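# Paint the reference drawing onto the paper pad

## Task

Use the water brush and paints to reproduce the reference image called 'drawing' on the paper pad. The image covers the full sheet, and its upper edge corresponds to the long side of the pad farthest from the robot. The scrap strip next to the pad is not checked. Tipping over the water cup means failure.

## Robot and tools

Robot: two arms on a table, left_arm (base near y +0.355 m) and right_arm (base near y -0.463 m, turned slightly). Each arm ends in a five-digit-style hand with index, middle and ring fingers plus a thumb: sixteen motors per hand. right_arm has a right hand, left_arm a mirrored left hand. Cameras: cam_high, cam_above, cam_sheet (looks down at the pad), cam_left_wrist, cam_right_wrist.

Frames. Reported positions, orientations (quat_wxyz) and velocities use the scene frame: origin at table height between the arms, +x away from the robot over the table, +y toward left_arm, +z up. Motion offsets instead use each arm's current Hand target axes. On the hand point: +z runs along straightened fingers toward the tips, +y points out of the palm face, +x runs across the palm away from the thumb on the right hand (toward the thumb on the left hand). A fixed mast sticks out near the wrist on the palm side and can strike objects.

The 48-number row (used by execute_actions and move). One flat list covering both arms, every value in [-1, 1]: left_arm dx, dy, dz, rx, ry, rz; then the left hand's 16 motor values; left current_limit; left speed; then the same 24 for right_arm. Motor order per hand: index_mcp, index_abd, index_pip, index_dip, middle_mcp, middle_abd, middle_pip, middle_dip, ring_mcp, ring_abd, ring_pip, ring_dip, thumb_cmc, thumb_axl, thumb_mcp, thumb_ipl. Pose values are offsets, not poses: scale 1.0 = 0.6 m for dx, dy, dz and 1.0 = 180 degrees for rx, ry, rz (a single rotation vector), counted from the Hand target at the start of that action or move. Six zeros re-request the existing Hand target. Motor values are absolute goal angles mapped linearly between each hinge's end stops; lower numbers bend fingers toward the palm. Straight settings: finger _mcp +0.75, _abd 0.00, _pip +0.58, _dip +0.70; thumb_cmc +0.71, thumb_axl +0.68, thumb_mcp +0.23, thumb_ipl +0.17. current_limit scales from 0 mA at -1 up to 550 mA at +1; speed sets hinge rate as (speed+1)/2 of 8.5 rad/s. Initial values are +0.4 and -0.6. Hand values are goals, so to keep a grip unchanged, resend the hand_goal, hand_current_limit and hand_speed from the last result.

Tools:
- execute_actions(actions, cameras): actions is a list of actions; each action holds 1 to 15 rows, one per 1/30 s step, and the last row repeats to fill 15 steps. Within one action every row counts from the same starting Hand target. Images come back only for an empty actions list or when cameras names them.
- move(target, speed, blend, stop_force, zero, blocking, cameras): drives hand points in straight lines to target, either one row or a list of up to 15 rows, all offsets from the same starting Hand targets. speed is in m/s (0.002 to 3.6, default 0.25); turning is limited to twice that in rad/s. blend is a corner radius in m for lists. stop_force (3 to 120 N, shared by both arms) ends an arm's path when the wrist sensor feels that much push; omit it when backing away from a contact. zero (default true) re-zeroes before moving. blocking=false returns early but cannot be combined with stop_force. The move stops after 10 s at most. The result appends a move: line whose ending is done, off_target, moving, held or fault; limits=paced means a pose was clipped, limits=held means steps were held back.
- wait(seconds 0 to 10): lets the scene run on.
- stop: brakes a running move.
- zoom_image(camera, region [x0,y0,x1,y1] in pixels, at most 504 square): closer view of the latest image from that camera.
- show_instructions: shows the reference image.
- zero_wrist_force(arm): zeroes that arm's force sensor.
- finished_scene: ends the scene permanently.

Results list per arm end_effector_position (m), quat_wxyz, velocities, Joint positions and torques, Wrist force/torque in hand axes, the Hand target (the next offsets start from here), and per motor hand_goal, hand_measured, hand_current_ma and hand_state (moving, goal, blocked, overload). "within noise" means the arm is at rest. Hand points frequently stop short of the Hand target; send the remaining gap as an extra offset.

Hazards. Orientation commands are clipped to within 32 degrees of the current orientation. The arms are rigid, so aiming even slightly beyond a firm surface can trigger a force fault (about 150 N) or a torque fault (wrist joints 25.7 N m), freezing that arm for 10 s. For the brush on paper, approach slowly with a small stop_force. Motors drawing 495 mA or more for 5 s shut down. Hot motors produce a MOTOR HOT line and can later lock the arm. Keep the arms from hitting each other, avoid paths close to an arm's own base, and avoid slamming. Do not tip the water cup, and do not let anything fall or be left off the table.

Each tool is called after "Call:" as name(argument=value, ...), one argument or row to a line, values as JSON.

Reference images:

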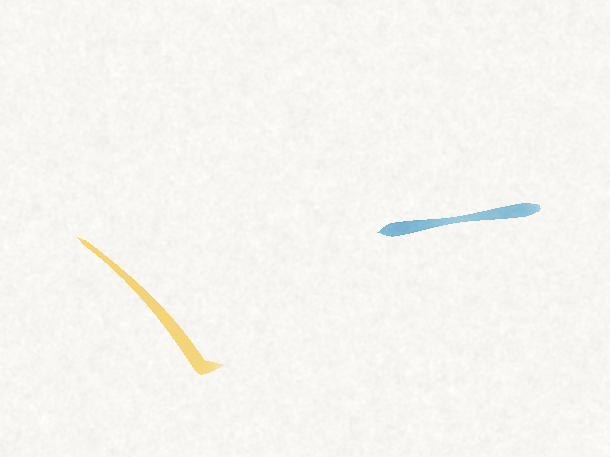

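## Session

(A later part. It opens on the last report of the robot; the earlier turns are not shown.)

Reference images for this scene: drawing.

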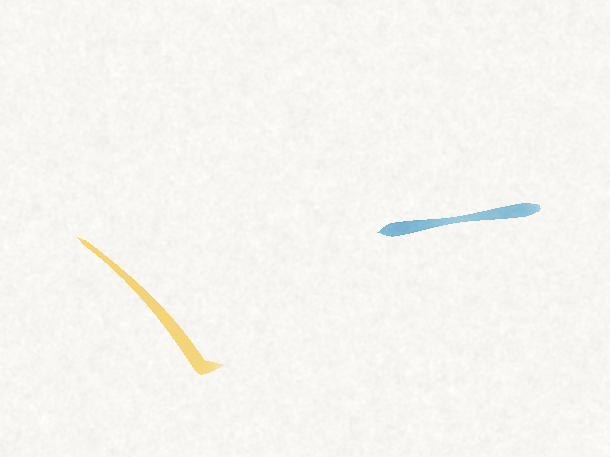

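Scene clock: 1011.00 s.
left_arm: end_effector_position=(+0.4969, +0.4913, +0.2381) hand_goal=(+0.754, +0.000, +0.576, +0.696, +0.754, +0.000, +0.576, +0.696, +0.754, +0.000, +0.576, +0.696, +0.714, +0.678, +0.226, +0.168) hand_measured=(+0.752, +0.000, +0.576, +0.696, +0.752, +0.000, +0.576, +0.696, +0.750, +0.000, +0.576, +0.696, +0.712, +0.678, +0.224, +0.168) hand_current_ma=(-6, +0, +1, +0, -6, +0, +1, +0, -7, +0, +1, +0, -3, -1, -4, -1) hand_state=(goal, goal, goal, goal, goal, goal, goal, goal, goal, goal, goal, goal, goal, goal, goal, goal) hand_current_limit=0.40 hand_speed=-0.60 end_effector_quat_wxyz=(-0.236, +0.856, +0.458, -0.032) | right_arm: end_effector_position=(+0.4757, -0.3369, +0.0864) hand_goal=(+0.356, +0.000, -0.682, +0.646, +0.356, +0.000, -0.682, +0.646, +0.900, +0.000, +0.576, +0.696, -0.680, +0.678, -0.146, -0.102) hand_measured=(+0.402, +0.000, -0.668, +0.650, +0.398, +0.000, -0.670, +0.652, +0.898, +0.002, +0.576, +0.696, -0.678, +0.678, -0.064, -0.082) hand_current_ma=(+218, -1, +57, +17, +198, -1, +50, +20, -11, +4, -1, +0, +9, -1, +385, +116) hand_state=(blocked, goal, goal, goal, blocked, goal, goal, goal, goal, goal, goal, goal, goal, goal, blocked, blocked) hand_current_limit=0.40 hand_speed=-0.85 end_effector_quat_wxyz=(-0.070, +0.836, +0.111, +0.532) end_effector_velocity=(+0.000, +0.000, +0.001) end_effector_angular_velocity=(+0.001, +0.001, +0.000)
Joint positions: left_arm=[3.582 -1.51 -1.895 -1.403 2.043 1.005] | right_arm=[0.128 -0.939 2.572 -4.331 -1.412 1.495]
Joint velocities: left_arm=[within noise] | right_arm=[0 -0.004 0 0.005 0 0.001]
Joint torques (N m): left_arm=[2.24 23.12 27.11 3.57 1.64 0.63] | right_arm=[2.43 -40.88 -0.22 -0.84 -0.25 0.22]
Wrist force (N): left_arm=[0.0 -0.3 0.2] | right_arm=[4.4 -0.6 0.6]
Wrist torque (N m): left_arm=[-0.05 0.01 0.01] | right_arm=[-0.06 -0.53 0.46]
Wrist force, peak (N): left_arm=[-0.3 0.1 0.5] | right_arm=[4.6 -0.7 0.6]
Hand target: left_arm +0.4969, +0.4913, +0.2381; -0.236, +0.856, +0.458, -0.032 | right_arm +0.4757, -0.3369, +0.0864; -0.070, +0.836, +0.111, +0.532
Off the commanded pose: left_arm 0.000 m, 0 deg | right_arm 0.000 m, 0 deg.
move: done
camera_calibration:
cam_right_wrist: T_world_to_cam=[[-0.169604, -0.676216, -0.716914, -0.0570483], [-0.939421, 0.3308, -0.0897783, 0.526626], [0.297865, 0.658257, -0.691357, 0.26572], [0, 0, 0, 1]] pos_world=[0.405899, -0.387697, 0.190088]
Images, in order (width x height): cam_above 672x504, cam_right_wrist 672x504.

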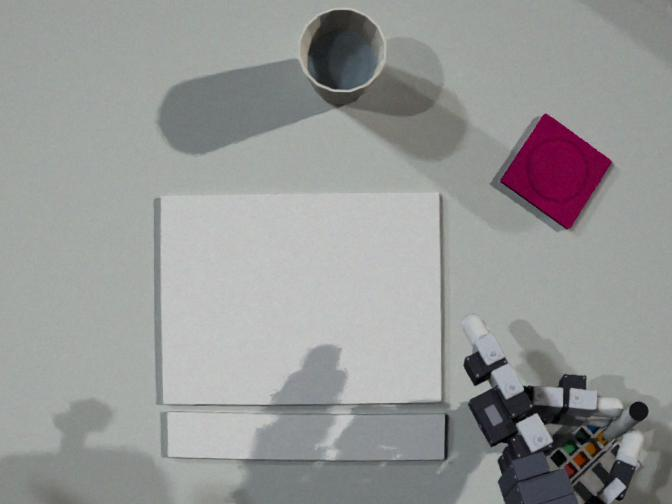

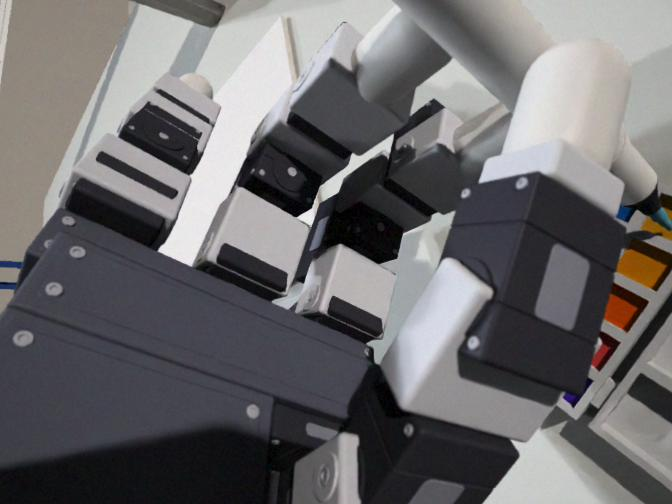

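Call:
move(
  target=[0,0,0,0,0,0,0.754,0,0.576,0.696,0.754,0,0.576,0.696,0.754,0,0.576,0.696,0.714,0.678,0.226,0.168,0.4,-0.6,-0.0076,0,0.0035,0,0,0,0.356,0,-0.683,0.645,0.356,0,-0.683,0.645,0.9,0,0.576,0.696,-0.681,0.677,-0.146,-0.1027,0.4,-0.85],
  speed=0.04,
  stop_force=5,
  cameras=["cam_above","cam_right_wrist"],
)

Call:
zoom_image(
  camera="cam_right_wrist",
  region=[552, 160, 672, 280],
)

Call:
zoom_image(
  camera="cam_above",
  region=[560, 390, 672, 490],
)

Scene clock: 1021.93 s.
left_arm: end_effector_position=(+0.4969, +0.4913, +0.2381) hand_goal=(+0.754, +0.000, +0.576, +0.696, +0.754, +0.000, +0.576, +0.696, +0.754, +0.000, +0.576, +0.696, +0.714, +0.678, +0.226, +0.168) hand_measured=(+0.752, +0.000, +0.576, +0.696, +0.752, +0.000, +0.576, +0.696, +0.750, +0.000, +0.576, +0.696, +0.712, +0.678, +0.224, +0.168) hand_current_ma=(-6, +0, +1, +0, -6, +0, +1, +0, -7, +0, +1, +0, -3, -1, -4, -1) hand_state=(goal, goal, goal, goal, goal, goal, goal, goal, goal, goal, goal, goal, goal, goal, goal, goal) hand_current_limit=0.40 hand_speed=-0.60 end_effector_quat_wxyz=(-0.236, +0.856, +0.458, -0.032) | right_arm: end_effector_position=(+0.4757, -0.3369, +0.0814) hand_goal=(+0.356, +0.000, -0.682, +0.646, +0.356, +0.000, -0.682, +0.646, +0.900, +0.000, +0.576, +0.696, -0.680, +0.678, -0.146, -0.102) hand_measured=(+0.402, +0.000, -0.668, +0.650, +0.398, +0.000, -0.670, +0.652, +0.898, +0.002, +0.576, +0.696, -0.678, +0.678, -0.064, -0.082) hand_current_ma=(+218, -1, +57, +17, +198, -1, +50, +20, -11, +4, -1, +0, +9, -1, +385, +116) hand_state=(blocked, goal, goal, goal, blocked, goal, goal, goal, goal, goal, goal, goal, goal, goal, blocked, blocked) hand_current_limit=0.40 hand_speed=-0.85 end_effector_quat_wxyz=(-0.070, +0.836, +0.111, +0.532)
Joint positions: left_arm=[3.582 -1.51 -1.895 -1.403 2.043 1.005] | right_arm=[0.128 -0.917 2.569 -4.35 -1.412 1.495]
Joint torques (N m): left_arm=[2 23.68 27.88 3.65 1.52 0.79] | right_arm=[-4.8 -38.15 6.75 -1.13 1.07 -2]
Wrist force (N): left_arm=[0.0 0.1 0.2] | right_arm=[4.5 -0.7 0.6]
Wrist torque (N m): left_arm=[-0.01 0.01 0.00] | right_arm=[-0.06 -0.56 0.47]
Wrist force, peak (N): left_arm=[-0.2 0.6 0.1] | right_arm=[4.5 -1.0 0.7]
Hand target: left_arm +0.4969, +0.4913, +0.2381; -0.236, +0.856, +0.458, -0.032 | right_arm +0.4757, -0.3369, +0.0814; -0.070, +0.836, +0.111, +0.532
Off the commanded pose: left_arm 0.000 m, 0 deg | right_arm 0.000 m, 0 deg.
move: done
camera_calibration:
cam_right_wrist: T_world_to_cam=[[-0.169608, -0.676228, -0.716903, -0.0605659], [-0.939449, 0.330738, -0.0897138, 0.526161], [0.297774, 0.658277, -0.691377, 0.262381], [0, 0, 0, 1]] pos_world=[0.405899, -0.387697, 0.185188]
Images, in order (width x height): cam_above 672x504, cam_right_wrist 672x504.

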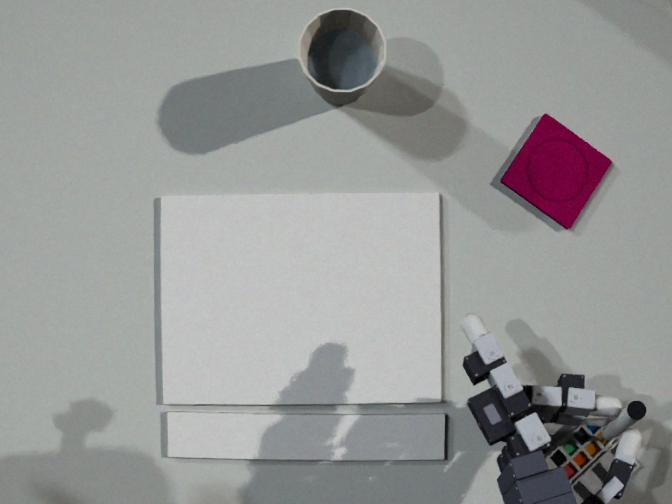

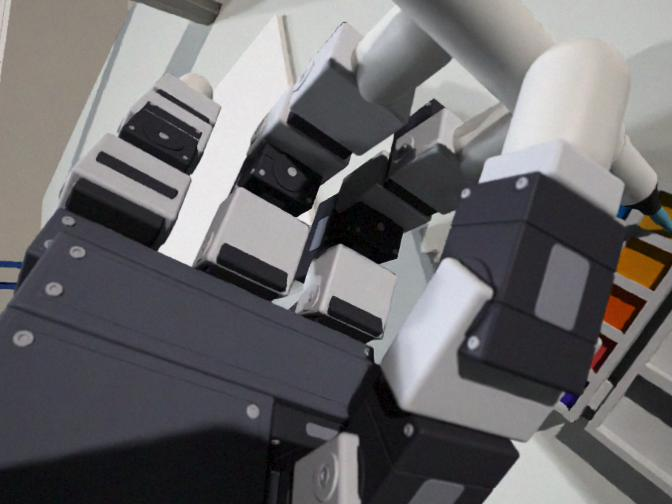

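Scaled by 4.200 from the camera's 672x504 image, which has a finer 960x720 frame.

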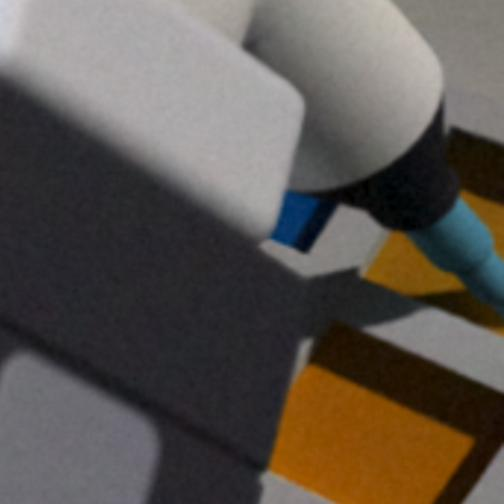

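Scaled by 4.500 from the camera's 672x504 image, which has a finer 960x720 frame.

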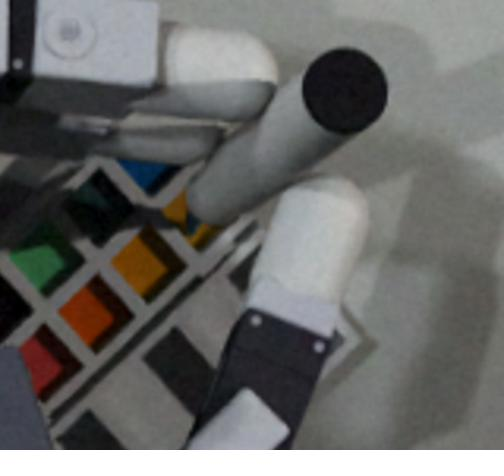

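Call:
move(
  target=[
    [0,0,0,0,0,0,0.754,0,0.576,0.696,0.754,0,0.576,0.696,0.754,0,0.576,0.696,0.714,0.678,0.226,0.168,0.4,-0.6,0.0005,0.0013,0.005,0,0,0,0.356,0,-0.683,0.645,0.356,0,-0.683,0.645,0.9,0,0.576,0.696,-0.681,0.677,-0.146,-0.1027,0.4,-0.85],
    [0,0,0,0,0,0,0.754,0,0.576,0.696,0.754,0,0.576,0.696,0.754,0,0.576,0.696,0.714,0.678,0.226,0.168,0.4,-0.6,-0.001,-0.0048,0.0018,0,0,0,0.356,0,-0.683,0.645,0.356,0,-0.683,0.645,0.9,0,0.576,0.696,-0.681,0.677,-0.146,-0.1027,0.4,-0.85],
    [0,0,0,0,0,0,0.754,0,0.576,0.696,0.754,0,0.576,0.696,0.754,0,0.576,0.696,0.714,0.678,0.226,0.168,0.4,-0.6,-0.0035,-0.0013,-0.0037,0,0,0,0.356,0,-0.683,0.645,0.356,0,-0.683,0.645,0.9,0,0.576,0.696,-0.681,0.677,-0.146,-0.1027,0.4,-0.85],
    [0,0,0,0,0,0,0.754,0,0.576,0.696,0.754,0,0.576,0.696,0.754,0,0.576,0.696,0.714,0.678,0.226,0.168,0.4,-0.6,-0.002,0.0048,-0.0005,0,0,0,0.356,0,-0.683,0.645,0.356,0,-0.683,0.645,0.9,0,0.576,0.696,-0.681,0.677,-0.146,-0.1027,0.4,-0.85],
  ],
  speed=0.03,
  blend=[0.002,0.002,0.002,0],
  cameras=["cam_right_wrist"],
)

Call:
zoom_image(
  camera="cam_right_wrist",
  region=[552, 160, 672, 280],
)

Call:
move(
  target=[0,0,0,0,0,0,0.754,0,0.576,0.696,0.754,0,0.576,0.696,0.754,0,0.576,0.696,0.714,0.678,0.226,0.168,0.4,-0.6,0.0453,0,-0.0211,0,0,0,0.356,0,-0.683,0.645,0.356,0,-0.683,0.645,0.9,0,0.576,0.696,-0.681,0.677,-0.146,-0.1027,0.4,-0.85],
  speed=0.08,
  cameras=["cam_above","cam_right_wrist","cam_high"],
)

Call:
zoom_image(
  camera="cam_right_wrist",
  region=[552, 160, 672, 280],
)

Scene clock: 1052.43 s.
left_arm: end_effector_position=(+0.4969, +0.4913, +0.2381) hand_goal=(+0.754, +0.000, +0.576, +0.696, +0.754, +0.000, +0.576, +0.696, +0.754, +0.000, +0.576, +0.696, +0.714, +0.678, +0.226, +0.168) hand_measured=(+0.752, +0.000, +0.576, +0.696, +0.752, +0.000, +0.576, +0.696, +0.750, +0.000, +0.576, +0.696, +0.712, +0.678, +0.224, +0.168) hand_current_ma=(-6, +0, +1, +0, -6, +0, +1, +0, -7, +0, +1, +0, -3, -1, -4, -1) hand_state=(goal, goal, goal, goal, goal, goal, goal, goal, goal, goal, goal, goal, goal, goal, goal, goal) hand_current_limit=0.40 hand_speed=-0.60 end_effector_quat_wxyz=(-0.236, +0.856, +0.458, -0.032) | right_arm: end_effector_position=(+0.4757, -0.3399, +0.0804) hand_goal=(+0.356, +0.000, -0.682, +0.646, +0.356, +0.000, -0.682, +0.646, +0.900, +0.000, +0.576, +0.696, -0.680, +0.678, -0.146, -0.102) hand_measured=(+0.402, +0.000, -0.668, +0.650, +0.398, +0.000, -0.670, +0.652, +0.898, +0.002, +0.576, +0.696, -0.678, +0.678, -0.064, -0.082) hand_current_ma=(+218, -1, +57, +17, +198, -1, +50, +20, -11, +4, -1, +0, +9, -1, +385, +116) hand_state=(blocked, goal, goal, goal, blocked, goal, goal, goal, goal, goal, goal, goal, goal, goal, blocked, blocked) hand_current_limit=0.40 hand_speed=-0.85 end_effector_quat_wxyz=(-0.070, +0.836, +0.111, +0.532) end_effector_velocity=(-0.001, +0.002, +0.000) end_effector_angular_velocity=(-0.001, +0.000, -0.001)
Joint positions: left_arm=[3.582 -1.51 -1.895 -1.403 2.043 1.005] | right_arm=[0.117 -0.913 2.573 -4.358 -1.402 1.49]
Joint velocities: left_arm=[within noise] | right_arm=[0.007 0 0 -0.001 -0.008 0.003]
Joint torques (N m): left_arm=[1.84 25.15 28.64 3.52 1.98 1.04] | right_arm=[7.47 -39.38 4.89 -3.45 -1.08 0.97]
Wrist force (N): left_arm=[-0.3 -0.2 0.0] | right_arm=[4.4 -0.9 0.7]
Wrist torque (N m): left_arm=[-0.02 0.04 -0.02] | right_arm=[-0.10 -0.55 0.46]
Wrist force, peak (N): left_arm=[0.6 0.2 -0.2] | right_arm=[4.7 -0.9 0.6]
Hand target: left_arm +0.4969, +0.4913, +0.2381; -0.236, +0.856, +0.458, -0.032 | right_arm +0.4757, -0.3399, +0.0805; -0.070, +0.836, +0.111, +0.532
Off the commanded pose: left_arm 0.000 m, 0 deg | right_arm 0.000 m, 0 deg.
move: done; blend cut to 0.0016 m at target 1
camera_calibration:
cam_right_wrist: T_world_to_cam=[[-0.169695, -0.676278, -0.716835, -0.063363], [-0.939497, 0.330648, -0.0895347, 0.5271], [0.29757, 0.658271, -0.69147, 0.263663], [0, 0, 0, 1]] pos_world=[0.405998, -0.390697, 0.184088]
Images, in order (width x height): cam_right_wrist 672x504.

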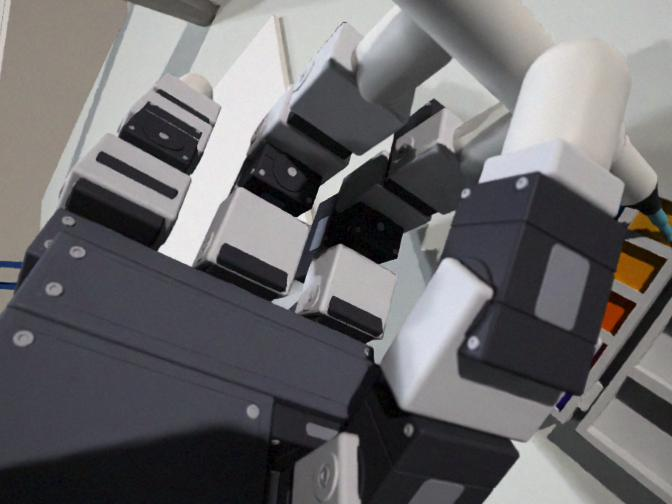

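Scaled by 4.200 from the camera's 672x504 image, which has a finer 960x720 frame.

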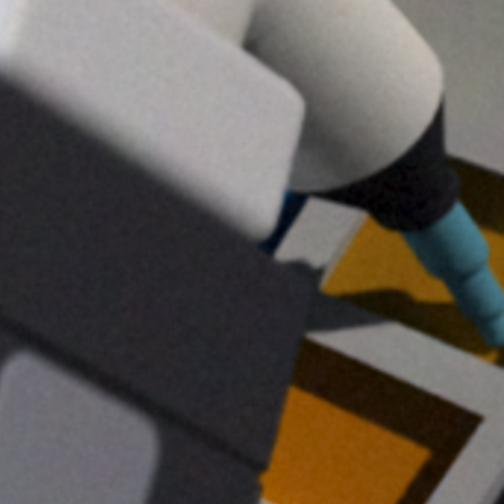

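Scene clock: 1053.33 s.
left_arm: end_effector_position=(+0.4969, +0.4913, +0.2381) hand_goal=(+0.754, +0.000, +0.576, +0.696, +0.754, +0.000, +0.576, +0.696, +0.754, +0.000, +0.576, +0.696, +0.714, +0.678, +0.226, +0.168) hand_measured=(+0.752, +0.000, +0.576, +0.696, +0.752, +0.000, +0.576, +0.696, +0.750, +0.000, +0.576, +0.696, +0.712, +0.678, +0.224, +0.168) hand_current_ma=(-6, +0, +1, +0, -6, +0, +1, +0, -7, +0, +1, +0, -3, -1, -4, -1) hand_state=(goal, goal, goal, goal, goal, goal, goal, goal, goal, goal, goal, goal, goal, goal, goal, goal) hand_current_limit=0.40 hand_speed=-0.60 end_effector_quat_wxyz=(-0.236, +0.856, +0.458, -0.032) | right_arm: end_effector_position=(+0.4757, -0.3399, +0.1104) hand_goal=(+0.356, +0.000, -0.682, +0.646, +0.356, +0.000, -0.682, +0.646, +0.900, +0.000, +0.576, +0.696, -0.680, +0.678, -0.146, -0.102) hand_measured=(+0.402, +0.000, -0.668, +0.650, +0.398, +0.000, -0.670, +0.652, +0.898, +0.002, +0.576, +0.696, -0.678, +0.678, -0.064, -0.082) hand_current_ma=(+218, -1, +57, +17, +198, -1, +50, +20, -11, +4, -1, +0, +9, -1, +385, +116) hand_state=(blocked, goal, goal, goal, blocked, goal, goal, goal, goal, goal, goal, goal, goal, goal, blocked, blocked) hand_current_limit=0.40 hand_speed=-0.85 end_effector_quat_wxyz=(-0.070, +0.836, +0.111, +0.532)
Joint positions: left_arm=[3.582 -1.51 -1.895 -1.403 2.043 1.005] | right_arm=[0.117 -1.045 2.586 -4.239 -1.402 1.491]
Joint torques (N m): left_arm=[1.44 24.64 29.84 3.51 1.96 1.01] | right_arm=[8.29 -34.14 -7.44 -1.99 -1.03 1.11]
Wrist force (N): left_arm=[0.0 0.3 0.0] | right_arm=[4.4 -0.7 0.9]
Wrist torque (N m): left_arm=[0.04 0.00 0.00] | right_arm=[-0.10 -0.55 0.43]
Wrist force, peak (N): left_arm=[-0.5 -0.2 0.1] | right_arm=[5.0 -0.6 0.8]
Hand target: left_arm +0.4969, +0.4913, +0.2381; -0.236, +0.856, +0.458, -0.032 | right_arm +0.4757, -0.3399, +0.1105; -0.070, +0.836, +0.111, +0.532
Off the commanded pose: left_arm 0.000 m, 0 deg | right_arm 0.000 m, 0 deg.
move: done
camera_calibration:
cam_right_wrist: T_world_to_cam=[[-0.169676, -0.676204, -0.716909, -0.0417833], [-0.939437, 0.330786, -0.0896618, 0.529664], [0.297773, 0.658277, -0.691377, 0.284436], [0, 0, 0, 1]] pos_world=[0.405799, -0.390697, 0.214188]
Images, in order (width x height): cam_high 672x504, cam_above 672x504, cam_right_wrist 672x504.

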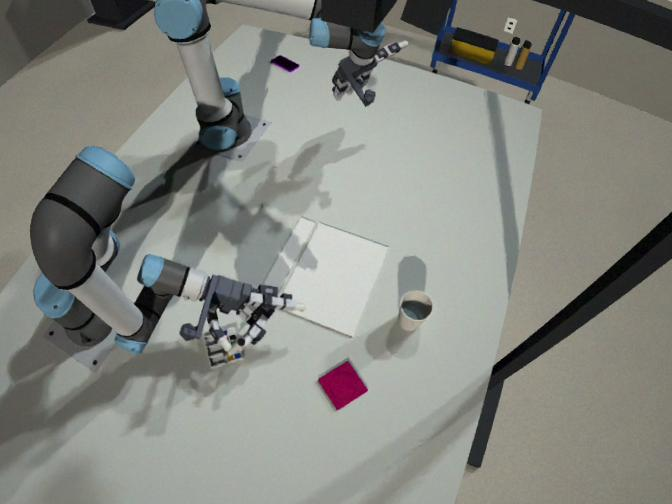

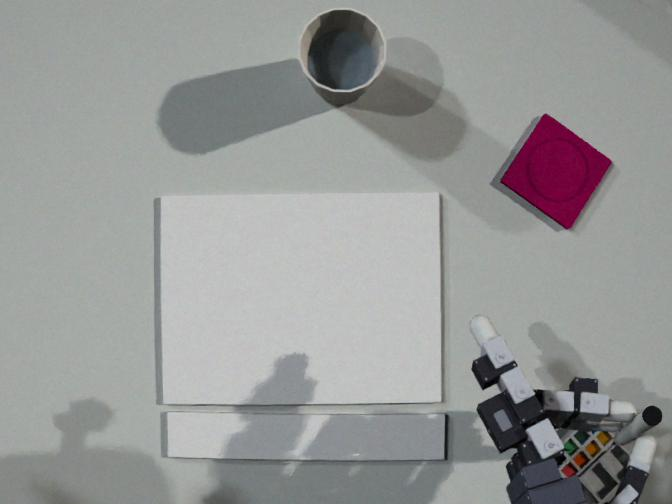

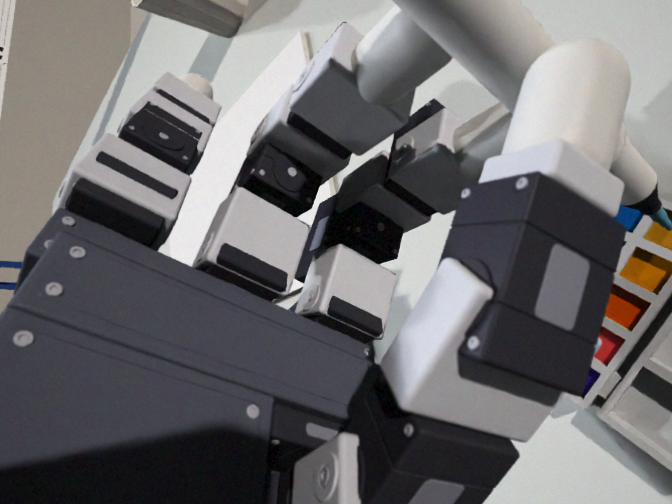

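Scaled by 4.200 from the camera's 672x504 image, which has a finer 960x720 frame.

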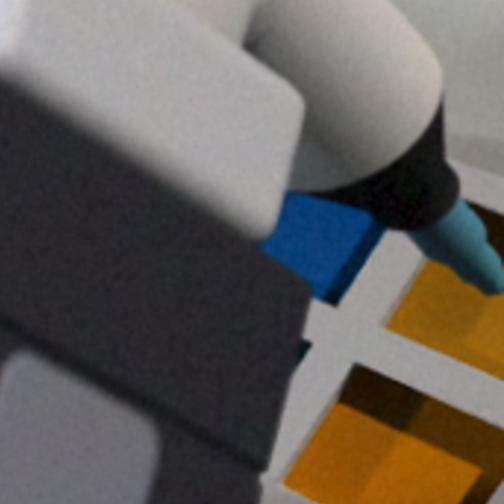

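Call:
move(
  target=[
    [0,0,0,0,0,0,0.754,0,0.576,0.696,0.754,0,0.576,0.696,0.754,0,0.576,0.696,0.714,0.678,0.226,0.168,0.4,-0.6,0.0302,0,-0.0141,0,0,0,0.356,0,-0.683,0.645,0.356,0,-0.683,0.645,0.9,0,0.576,0.696,-0.681,0.677,-0.146,-0.1027,0.4,-0.85],
    [0,0,0,0,0,0,0.754,0,0.576,0.696,0.754,0,0.576,0.696,0.754,0,0.576,0.696,0.714,0.678,0.226,0.168,0.4,-0.6,0.0433,-0.3201,0.0915,0,0,0,0.356,0,-0.683,0.645,0.356,0,-0.683,0.645,0.9,0,0.576,0.696,-0.681,0.677,-0.146,-0.1027,0.4,-0.85],
    [0,0,0,0,0,0,0.754,0,0.576,0.696,0.754,0,0.576,0.696,0.754,0,0.576,0.696,0.714,0.678,0.226,0.168,0.4,-0.6,-0.0042,-0.3202,0.1137,0,0,0,0.356,0,-0.683,0.645,0.356,0,-0.683,0.645,0.9,0,0.576,0.696,-0.681,0.677,-0.146,-0.1027,0.4,-0.85],
    [0,0,0,0,0,0,0.754,0,0.576,0.696,0.754,0,0.576,0.696,0.754,0,0.576,0.696,0.714,0.678,0.226,0.168,0.4,-0.6,0.0013,-0.3684,0.1255,0,0,0,0.356,0,-0.683,0.645,0.356,0,-0.683,0.645,0.9,0,0.576,0.696,-0.681,0.677,-0.146,-0.1027,0.4,-0.85],
    [0,0,0,0,0,0,0.754,0,0.576,0.696,0.754,0,0.576,0.696,0.754,0,0.576,0.696,0.714,0.678,0.226,0.168,0.4,-0.6,0.0616,-0.3683,0.0973,0,0,0,0.356,0,-0.683,0.645,0.356,0,-0.683,0.645,0.9,0,0.576,0.696,-0.681,0.677,-0.146,-0.1027,0.4,-0.85],
  ],
  speed=[0.15,0.2,0.06,0.04,0.1],
  blend=[0.02,0.02,0,0,0],
  cameras=["cam_above","cam_right_wrist","cam_high","cam_sheet"],
)

Call:
zoom_image(
  camera="cam_right_wrist",
  region=[472, 120, 672, 320],
)

Call:
zoom_image(
  camera="cam_high",
  region=[230, 240, 310, 320],
)

Call:
zoom_image(
  camera="cam_sheet",
  region=[380, 320, 520, 460],
)

Scene clock: 1091.97 s.
left_arm: end_effector_position=(+0.4969, +0.4913, +0.2381) hand_goal=(+0.754, +0.000, +0.576, +0.696, +0.754, +0.000, +0.576, +0.696, +0.754, +0.000, +0.576, +0.696, +0.714, +0.678, +0.226, +0.168) hand_measured=(+0.752, +0.000, +0.576, +0.696, +0.752, +0.000, +0.576, +0.696, +0.750, +0.000, +0.576, +0.696, +0.712, +0.678, +0.224, +0.168) hand_current_ma=(-6, +0, +1, +0, -6, +0, +1, +0, -7, +0, +1, +0, -3, -1, -4, -1) hand_state=(goal, goal, goal, goal, goal, goal, goal, goal, goal, goal, goal, goal, goal, goal, goal, goal) hand_current_limit=0.40 hand_speed=-0.60 end_effector_quat_wxyz=(-0.236, +0.856, +0.458, -0.032) | right_arm: end_effector_position=(+0.4842, -0.1087, +0.1191) hand_goal=(+0.356, +0.000, -0.682, +0.646, +0.356, +0.000, -0.682, +0.646, +0.900, +0.000, +0.576, +0.696, -0.680, +0.678, -0.146, -0.102) hand_measured=(+0.402, +0.000, -0.668, +0.650, +0.398, +0.000, -0.670, +0.652, +0.898, +0.002, +0.576, +0.696, -0.678, +0.678, -0.064, -0.082) hand_current_ma=(+218, +0, +57, +17, +198, +0, +50, +20, -10, +5, -1, +0, +9, -1, +385, +116) hand_state=(blocked, goal, goal, goal, blocked, goal, goal, goal, goal, goal, goal, goal, goal, goal, blocked, blocked) hand_current_limit=0.40 hand_speed=-0.85 end_effector_quat_wxyz=(-0.070, +0.836, +0.111, +0.532)
Joint positions: left_arm=[3.582 -1.51 -1.895 -1.403 2.043 1.005] | right_arm=[0.718 -0.95 2.114 -3.834 -1.944 1.754]
Joint torques (N m): left_arm=[1.66 25.57 29.32 3.62 1.96 1.2] | right_arm=[-6.99 -42.51 -13.84 -2.47 0.87 0.91]
Wrist force (N): left_arm=[-0.1 0.4 0.3] | right_arm=[4.1 -1.0 0.5]
Wrist torque (N m): left_arm=[0.03 0.02 -0.02] | right_arm=[-0.10 -0.51 0.34]
Wrist force, peak (N): left_arm=[0.2 -0.2 0.6] | right_arm=[5.5 1.0 -0.4]
Hand target: left_arm +0.4969, +0.4913, +0.2381; -0.236, +0.856, +0.458, -0.032 | right_arm +0.4842, -0.1086, +0.1191; -0.070, +0.836, +0.111, +0.532
Off the commanded pose: left_arm 0.000 m, 0 deg | right_arm 0.000 m, 0 deg.
move: done; blend cut to 0.01 m at target 1, 0.0157 m at target 2
camera_calibration:
cam_right_wrist: T_world_to_cam=[[-0.169661, -0.676209, -0.716908, 0.122172], [-0.939439, 0.330775, -0.0896734, 0.462038], [0.297773, 0.658277, -0.691377, 0.135627], [0, 0, 0, 1]] pos_world=[0.414399, -0.159497, 0.222788]
Images, in order (width x height): cam_high 672x504, cam_above 672x504, cam_sheet 672x504, cam_right_wrist 672x504.

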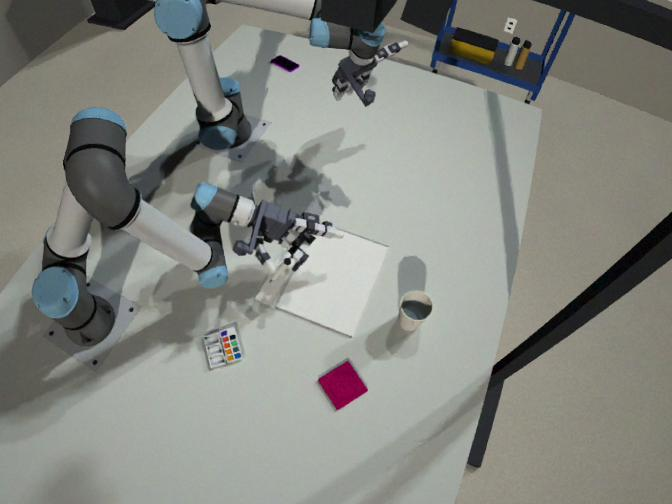

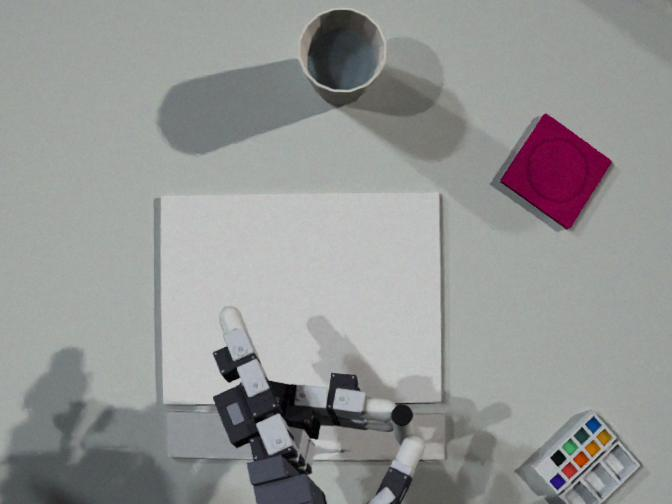

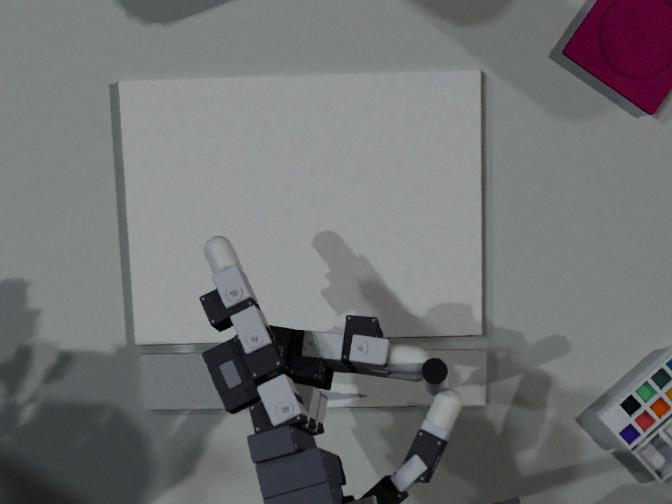

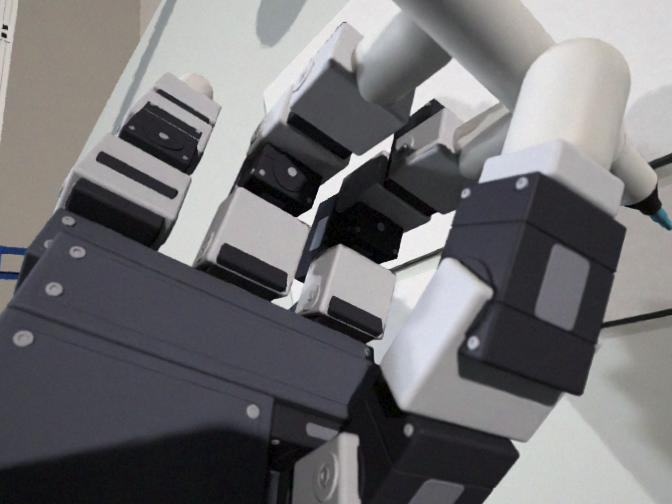

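Scaled by 2.520 from the camera's 672x504 image, which has a finer 960x720 frame.

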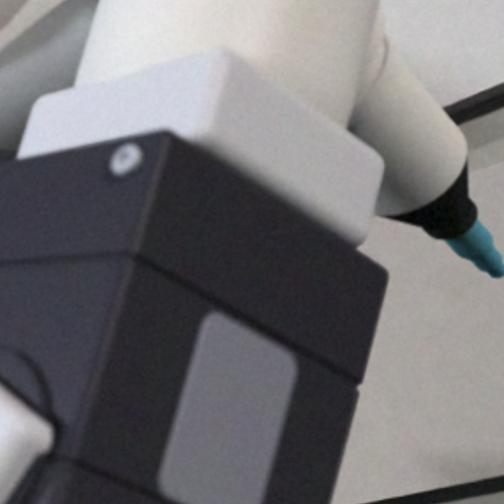

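Scaled by 6.300 from the camera's 672x504 image, which has a finer 960x720 frame.

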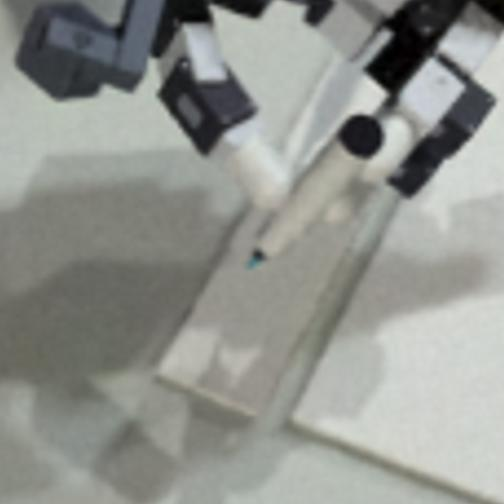

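Scaled by 3.600 from the camera's 672x504 image, which has a finer 960x720 frame.

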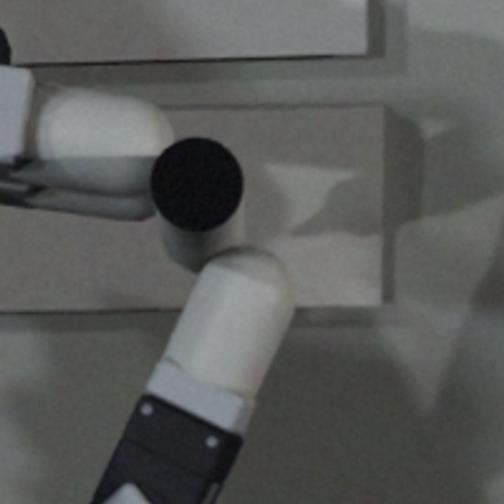

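Call:
move(
  target=[
    [0,0,0,0,0,0,0.754,0,0.576,0.696,0.754,0,0.576,0.696,0.754,0,0.576,0.696,0.714,0.678,0.226,0.168,0.4,-0.6,0.1961,0.0003,-0.0915,0,0,0,0.356,0,-0.683,0.645,0.356,0,-0.683,0.645,0.9,0,0.576,0.696,-0.681,0.677,-0.146,-0.1027,0.4,-0.85],
    [0,0,0,0,0,0,0.754,0,0.576,0.696,0.754,0,0.576,0.696,0.754,0,0.576,0.696,0.714,0.678,0.226,0.168,0.4,-0.6,0.4751,0.0527,0.4469,0,0.1389,0,0.356,0,-0.683,0.645,0.356,0,-0.683,0.645,0.9,0,0.576,0.696,-0.681,0.677,-0.146,-0.1027,0.4,-0.85],
  ],
  speed=[0.2,0.2],
  blend=[0.05,0],
  cameras=["cam_above","cam_right_wrist","cam_high","cam_sheet"],
)

Call:
zoom_image(
  camera="cam_right_wrist",
  region=[472, 120, 672, 320],
)

Call:
zoom_image(
  camera="cam_above",
  region=[250, 0, 430, 130],
)

Call:
zoom_image(
  camera="cam_high",
  region=[350, 180, 480, 350],
)

Call:
zoom_image(
  camera="cam_sheet",
  region=[100, 330, 500, 430],
)

Scene clock: 1140.23 s.
left_arm: end_effector_position=(+0.4969, +0.4913, +0.2381) hand_goal=(+0.754, +0.000, +0.576, +0.696, +0.754, +0.000, +0.576, +0.696, +0.754, +0.000, +0.576, +0.696, +0.714, +0.678, +0.226, +0.168) hand_measured=(+0.752, +0.000, +0.576, +0.696, +0.752, +0.000, +0.576, +0.696, +0.750, +0.000, +0.576, +0.696, +0.712, +0.678, +0.224, +0.168) hand_current_ma=(-6, +0, +1, +0, -6, +0, +1, +0, -7, +0, +1, +0, -3, -1, -4, -1) hand_state=(goal, goal, goal, goal, goal, goal, goal, goal, goal, goal, goal, goal, goal, goal, goal, goal) hand_current_limit=0.40 hand_speed=-0.60 end_effector_quat_wxyz=(-0.236, +0.856, +0.458, -0.032) | right_arm: end_effector_position=(+0.8434, -0.0443, +0.2641) hand_goal=(+0.356, +0.000, -0.682, +0.646, +0.356, +0.000, -0.682, +0.646, +0.900, +0.000, +0.576, +0.696, -0.680, +0.678, -0.146, -0.102) hand_measured=(+0.402, +0.000, -0.668, +0.650, +0.398, +0.000, -0.670, +0.652, +0.898, +0.002, +0.576, +0.696, -0.678, +0.678, -0.064, -0.082) hand_current_ma=(+218, +0, +57, +18, +198, +0, +50, +20, -9, +5, -1, +0, +9, -1, +385, +116) hand_state=(blocked, goal, goal, goal, blocked, goal, goal, goal, goal, goal, goal, goal, goal, goal, blocked, blocked) hand_current_limit=0.40 hand_speed=-0.85 end_effector_quat_wxyz=(-0.093, +0.701, +0.093, +0.701)
Joint positions: left_arm=[3.582 -1.51 -1.895 -1.403 2.043 1.005] | right_arm=[0.497 -0.485 0.942 -3.599 -1.764 1.57]
Joint torques (N m): left_arm=[2.07 26.62 30.45 3.48 2.06 1.22] | right_arm=[4.73 -50.91 -25.25 -2.11 1.26 1.32]
Wrist force (N): left_arm=[0.0 0.1 0.2] | right_arm=[4.5 -1.2 1.1]
Wrist torque (N m): left_arm=[-0.01 0.01 -0.01] | right_arm=[-0.22 -0.52 0.45]
Wrist force, peak (N): left_arm=[-0.1 0.5 0.7] | right_arm=[4.4 -1.0 2.9]
Hand target: left_arm +0.4969, +0.4913, +0.2381; -0.236, +0.856, +0.458, -0.032 | right_arm +0.8434, -0.0442, +0.2639; -0.093, +0.701, +0.093, +0.701
Off the commanded pose: left_arm 0.000 m, 0 deg | right_arm 0.000 m, 0 deg.
move: done
camera_calibration:
cam_right_wrist: T_world_to_cam=[[0.153824, -0.588764, -0.793533, 0.0819028], [-0.828595, 0.360651, -0.428207, 0.78839], [0.538302, 0.723386, -0.43237, -0.181859], [0, 0, 0, 1]] pos_world=[0.738553, -0.104558, 0.323956]
Images, in order (width x height): cam_high 672x504, cam_above 672x504, cam_sheet 672x504, cam_right_wrist 672x504.

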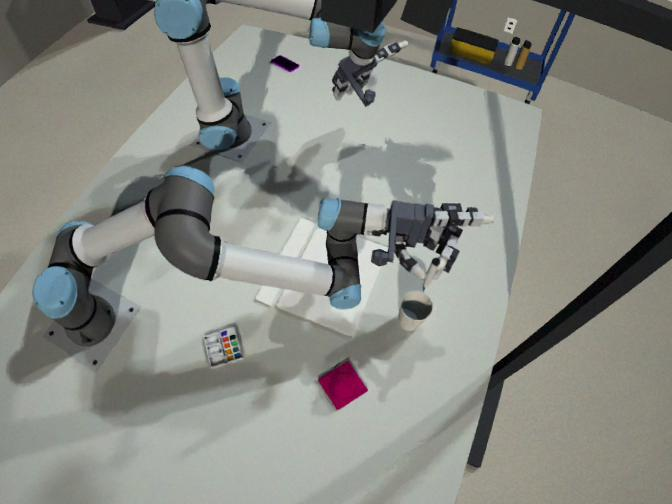

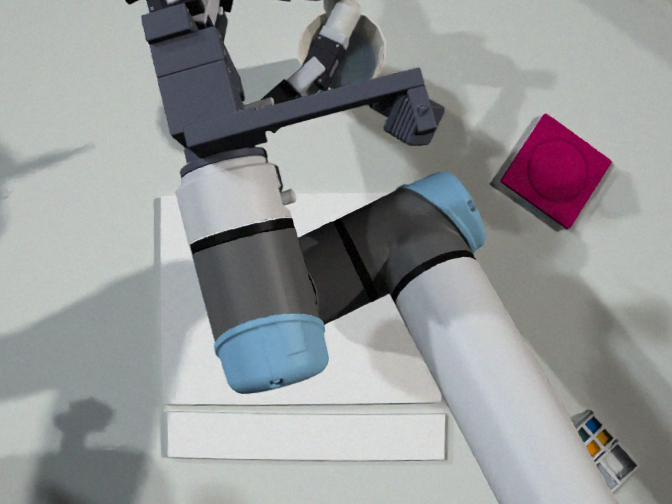

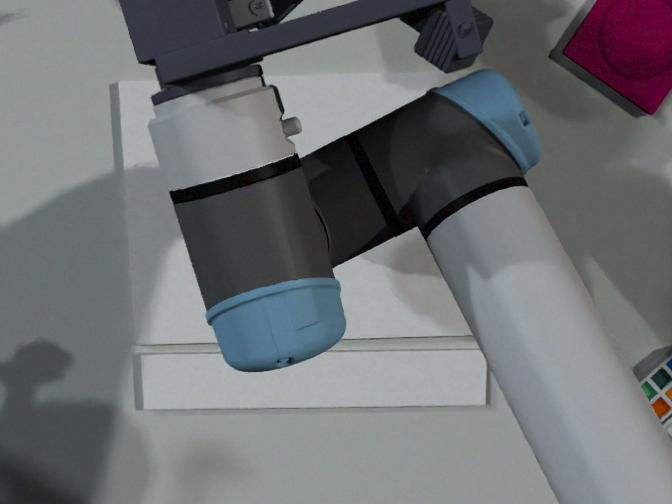

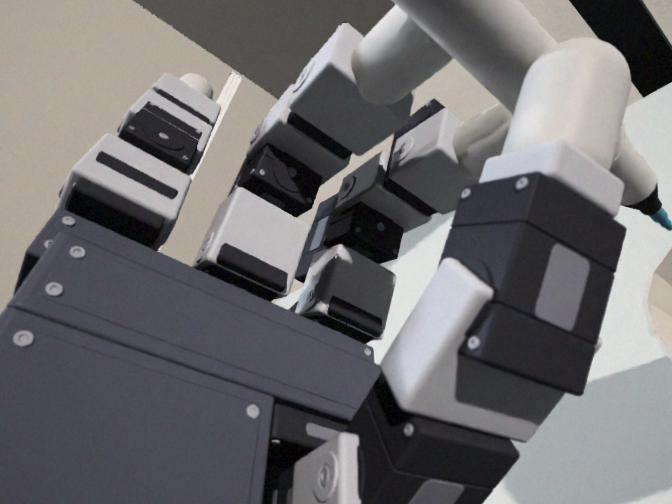

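Scaled by 2.520 from the camera's 672x504 image, which has a finer 960x720 frame.

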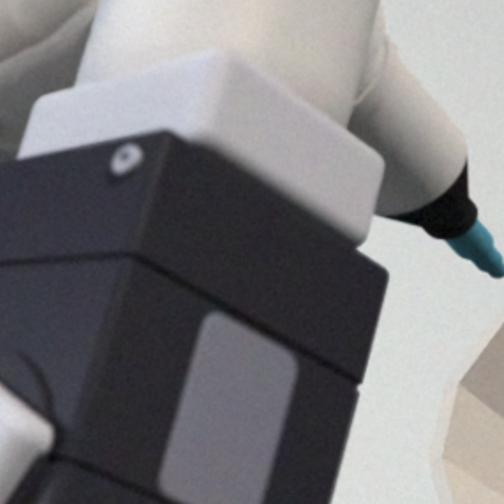

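Scaled by 2.800 from the camera's 672x504 image, which has a finer 960x720 frame.

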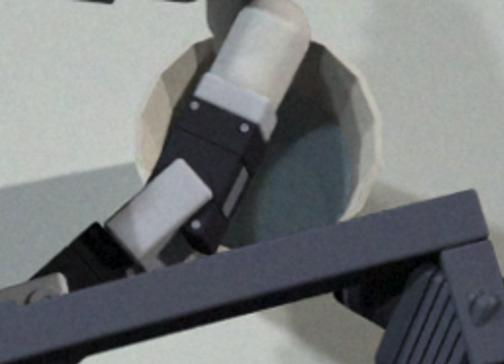

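Scaled by 2.965 from the camera's 672x504 image, which has a finer 960x720 frame.

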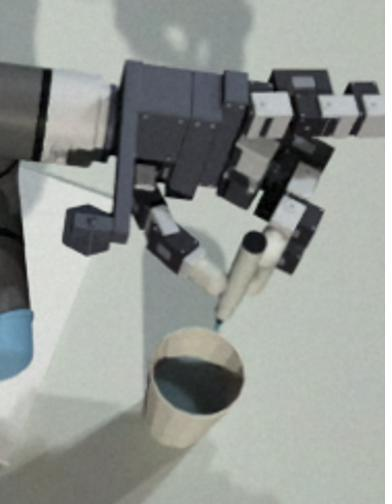

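Scaled by 1.260 from the camera's 672x504 image, which has a finer 960x720 frame.

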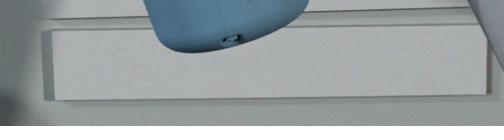

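Call:
move(
  target=[0,0,0,0,0,0,0.754,0,0.576,0.696,0.754,0,0.576,0.696,0.754,0,0.576,0.696,0.714,0.678,0.226,0.168,0.4,-0.6,-0.1167,0.0013,0.0048,0,0,0,0.356,0,-0.683,0.645,0.356,0,-0.683,0.645,0.9,0,0.576,0.696,-0.681,0.677,-0.146,-0.1027,0.4,-0.85],
  speed=0.1,
  stop_force=4,
  cameras=["cam_above","cam_right_wrist","cam_high"],
)

Call:
zoom_image(
  camera="cam_right_wrist",
  region=[472, 120, 672, 320],
)

Call:
zoom_image(
  camera="cam_high",
  region=[350, 200, 480, 350],
)

Scene clock: 1177.07 s.
left_arm: end_effector_position=(+0.4969, +0.4913, +0.2381) hand_goal=(+0.754, +0.000, +0.576, +0.696, +0.754, +0.000, +0.576, +0.696, +0.754, +0.000, +0.576, +0.696, +0.714, +0.678, +0.226, +0.168) hand_measured=(+0.752, +0.000, +0.576, +0.696, +0.752, +0.000, +0.576, +0.696, +0.750, +0.000, +0.576, +0.696, +0.712, +0.678, +0.224, +0.168) hand_current_ma=(-6, +0, +1, +0, -6, +0, +1, +0, -7, +0, +1, +0, -3, -1, -4, -1) hand_state=(goal, goal, goal, goal, goal, goal, goal, goal, goal, goal, goal, goal, goal, goal, goal, goal) hand_current_limit=0.40 hand_speed=-0.60 end_effector_quat_wxyz=(-0.236, +0.856, +0.458, -0.032) | right_arm: end_effector_position=(+0.8464, -0.0443, +0.1939) hand_goal=(+0.356, +0.000, -0.682, +0.646, +0.356, +0.000, -0.682, +0.646, +0.900, +0.000, +0.576, +0.696, -0.680, +0.678, -0.146, -0.102) hand_measured=(+0.402, +0.000, -0.668, +0.650, +0.398, +0.000, -0.670, +0.652, +0.898, +0.002, +0.576, +0.696, -0.678, +0.678, -0.064, -0.082) hand_current_ma=(+218, +0, +57, +18, +198, +0, +50, +20, -9, +5, -1, +0, +9, -1, +385, +116) hand_state=(blocked, goal, goal, goal, blocked, goal, goal, goal, goal, goal, goal, goal, goal, goal, blocked, blocked) hand_current_limit=0.40 hand_speed=-0.85 end_effector_quat_wxyz=(-0.093, +0.701, +0.093, +0.701)
Joint positions: left_arm=[3.582 -1.51 -1.895 -1.403 2.043 1.005] | right_arm=[0.495 -0.38 0.924 -3.685 -1.762 1.57]
Joint torques (N m): left_arm=[1.85 26.06 29.93 3.58 2.08 1.18] | right_arm=[3.26 -69.02 -10.67 -2.09 -0.78 -1.57]
Wrist force (N): left_arm=[0.1 0.2 0.4] | right_arm=[4.6 -1.2 1.2]
Wrist torque (N m): left_arm=[0.00 -0.01 0.01] | right_arm=[-0.23 -0.54 0.44]
Wrist force, peak (N): left_arm=[0.0 0.5 0.2] | right_arm=[5.7 -1.4 1.2]
Hand target: left_arm +0.4969, +0.4913, +0.2381; -0.236, +0.856, +0.458, -0.032 | right_arm +0.8464, -0.0443, +0.1939; -0.093, +0.701, +0.093, +0.701
Off the commanded pose: left_arm 0.000 m, 0 deg | right_arm 0.000 m, 0 deg.
move: done
camera_calibration:
cam_right_wrist: T_world_to_cam=[[0.153717, -0.588855, -0.793486, 0.0258725], [-0.828691, 0.36055, -0.428106, 0.760893], [0.538184, 0.723362, -0.432556, -0.213651], [0, 0, 0, 1]] pos_world=[0.741552, -0.104558, 0.253856]
Images, in order (width x height): cam_high 672x504, cam_above 672x504, cam_right_wrist 672x504.

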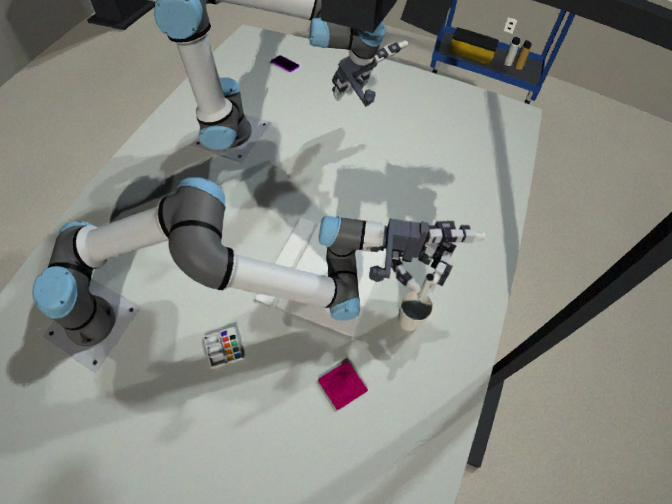

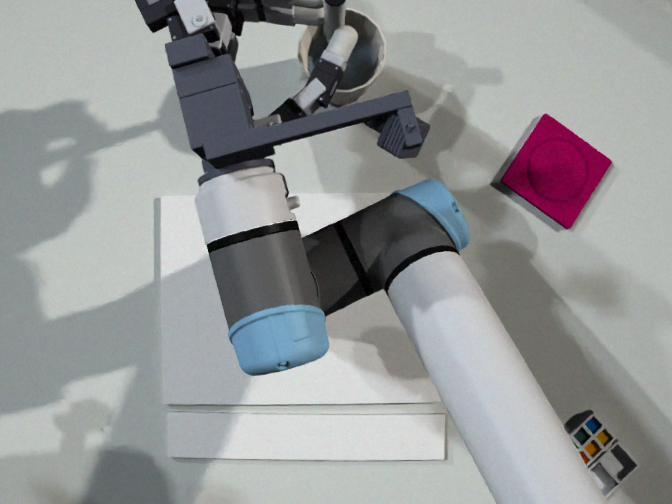

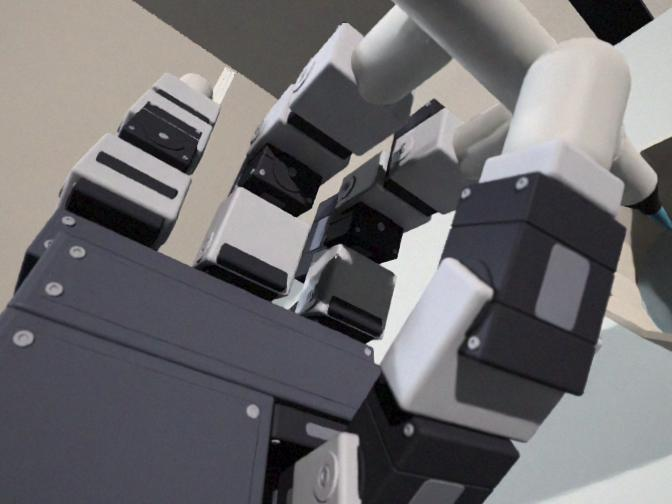

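Scaled by 2.520 from the camera's 672x504 image, which has a finer 960x720 frame.

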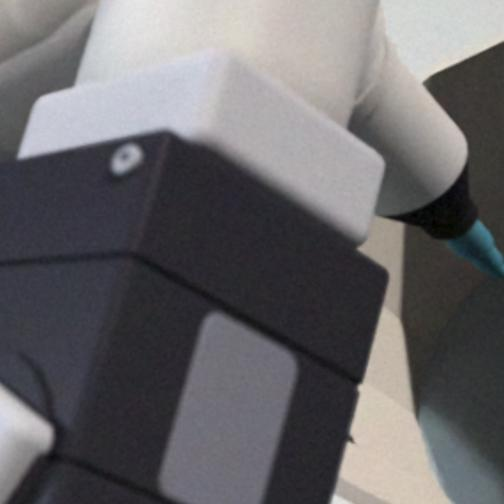

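Scaled by 3.360 from the camera's 672x504 image, which has a finer 960x720 frame.

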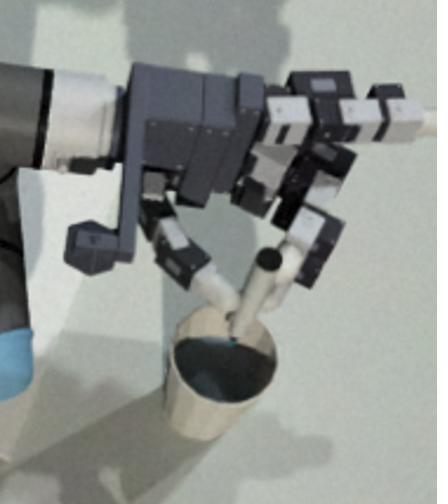

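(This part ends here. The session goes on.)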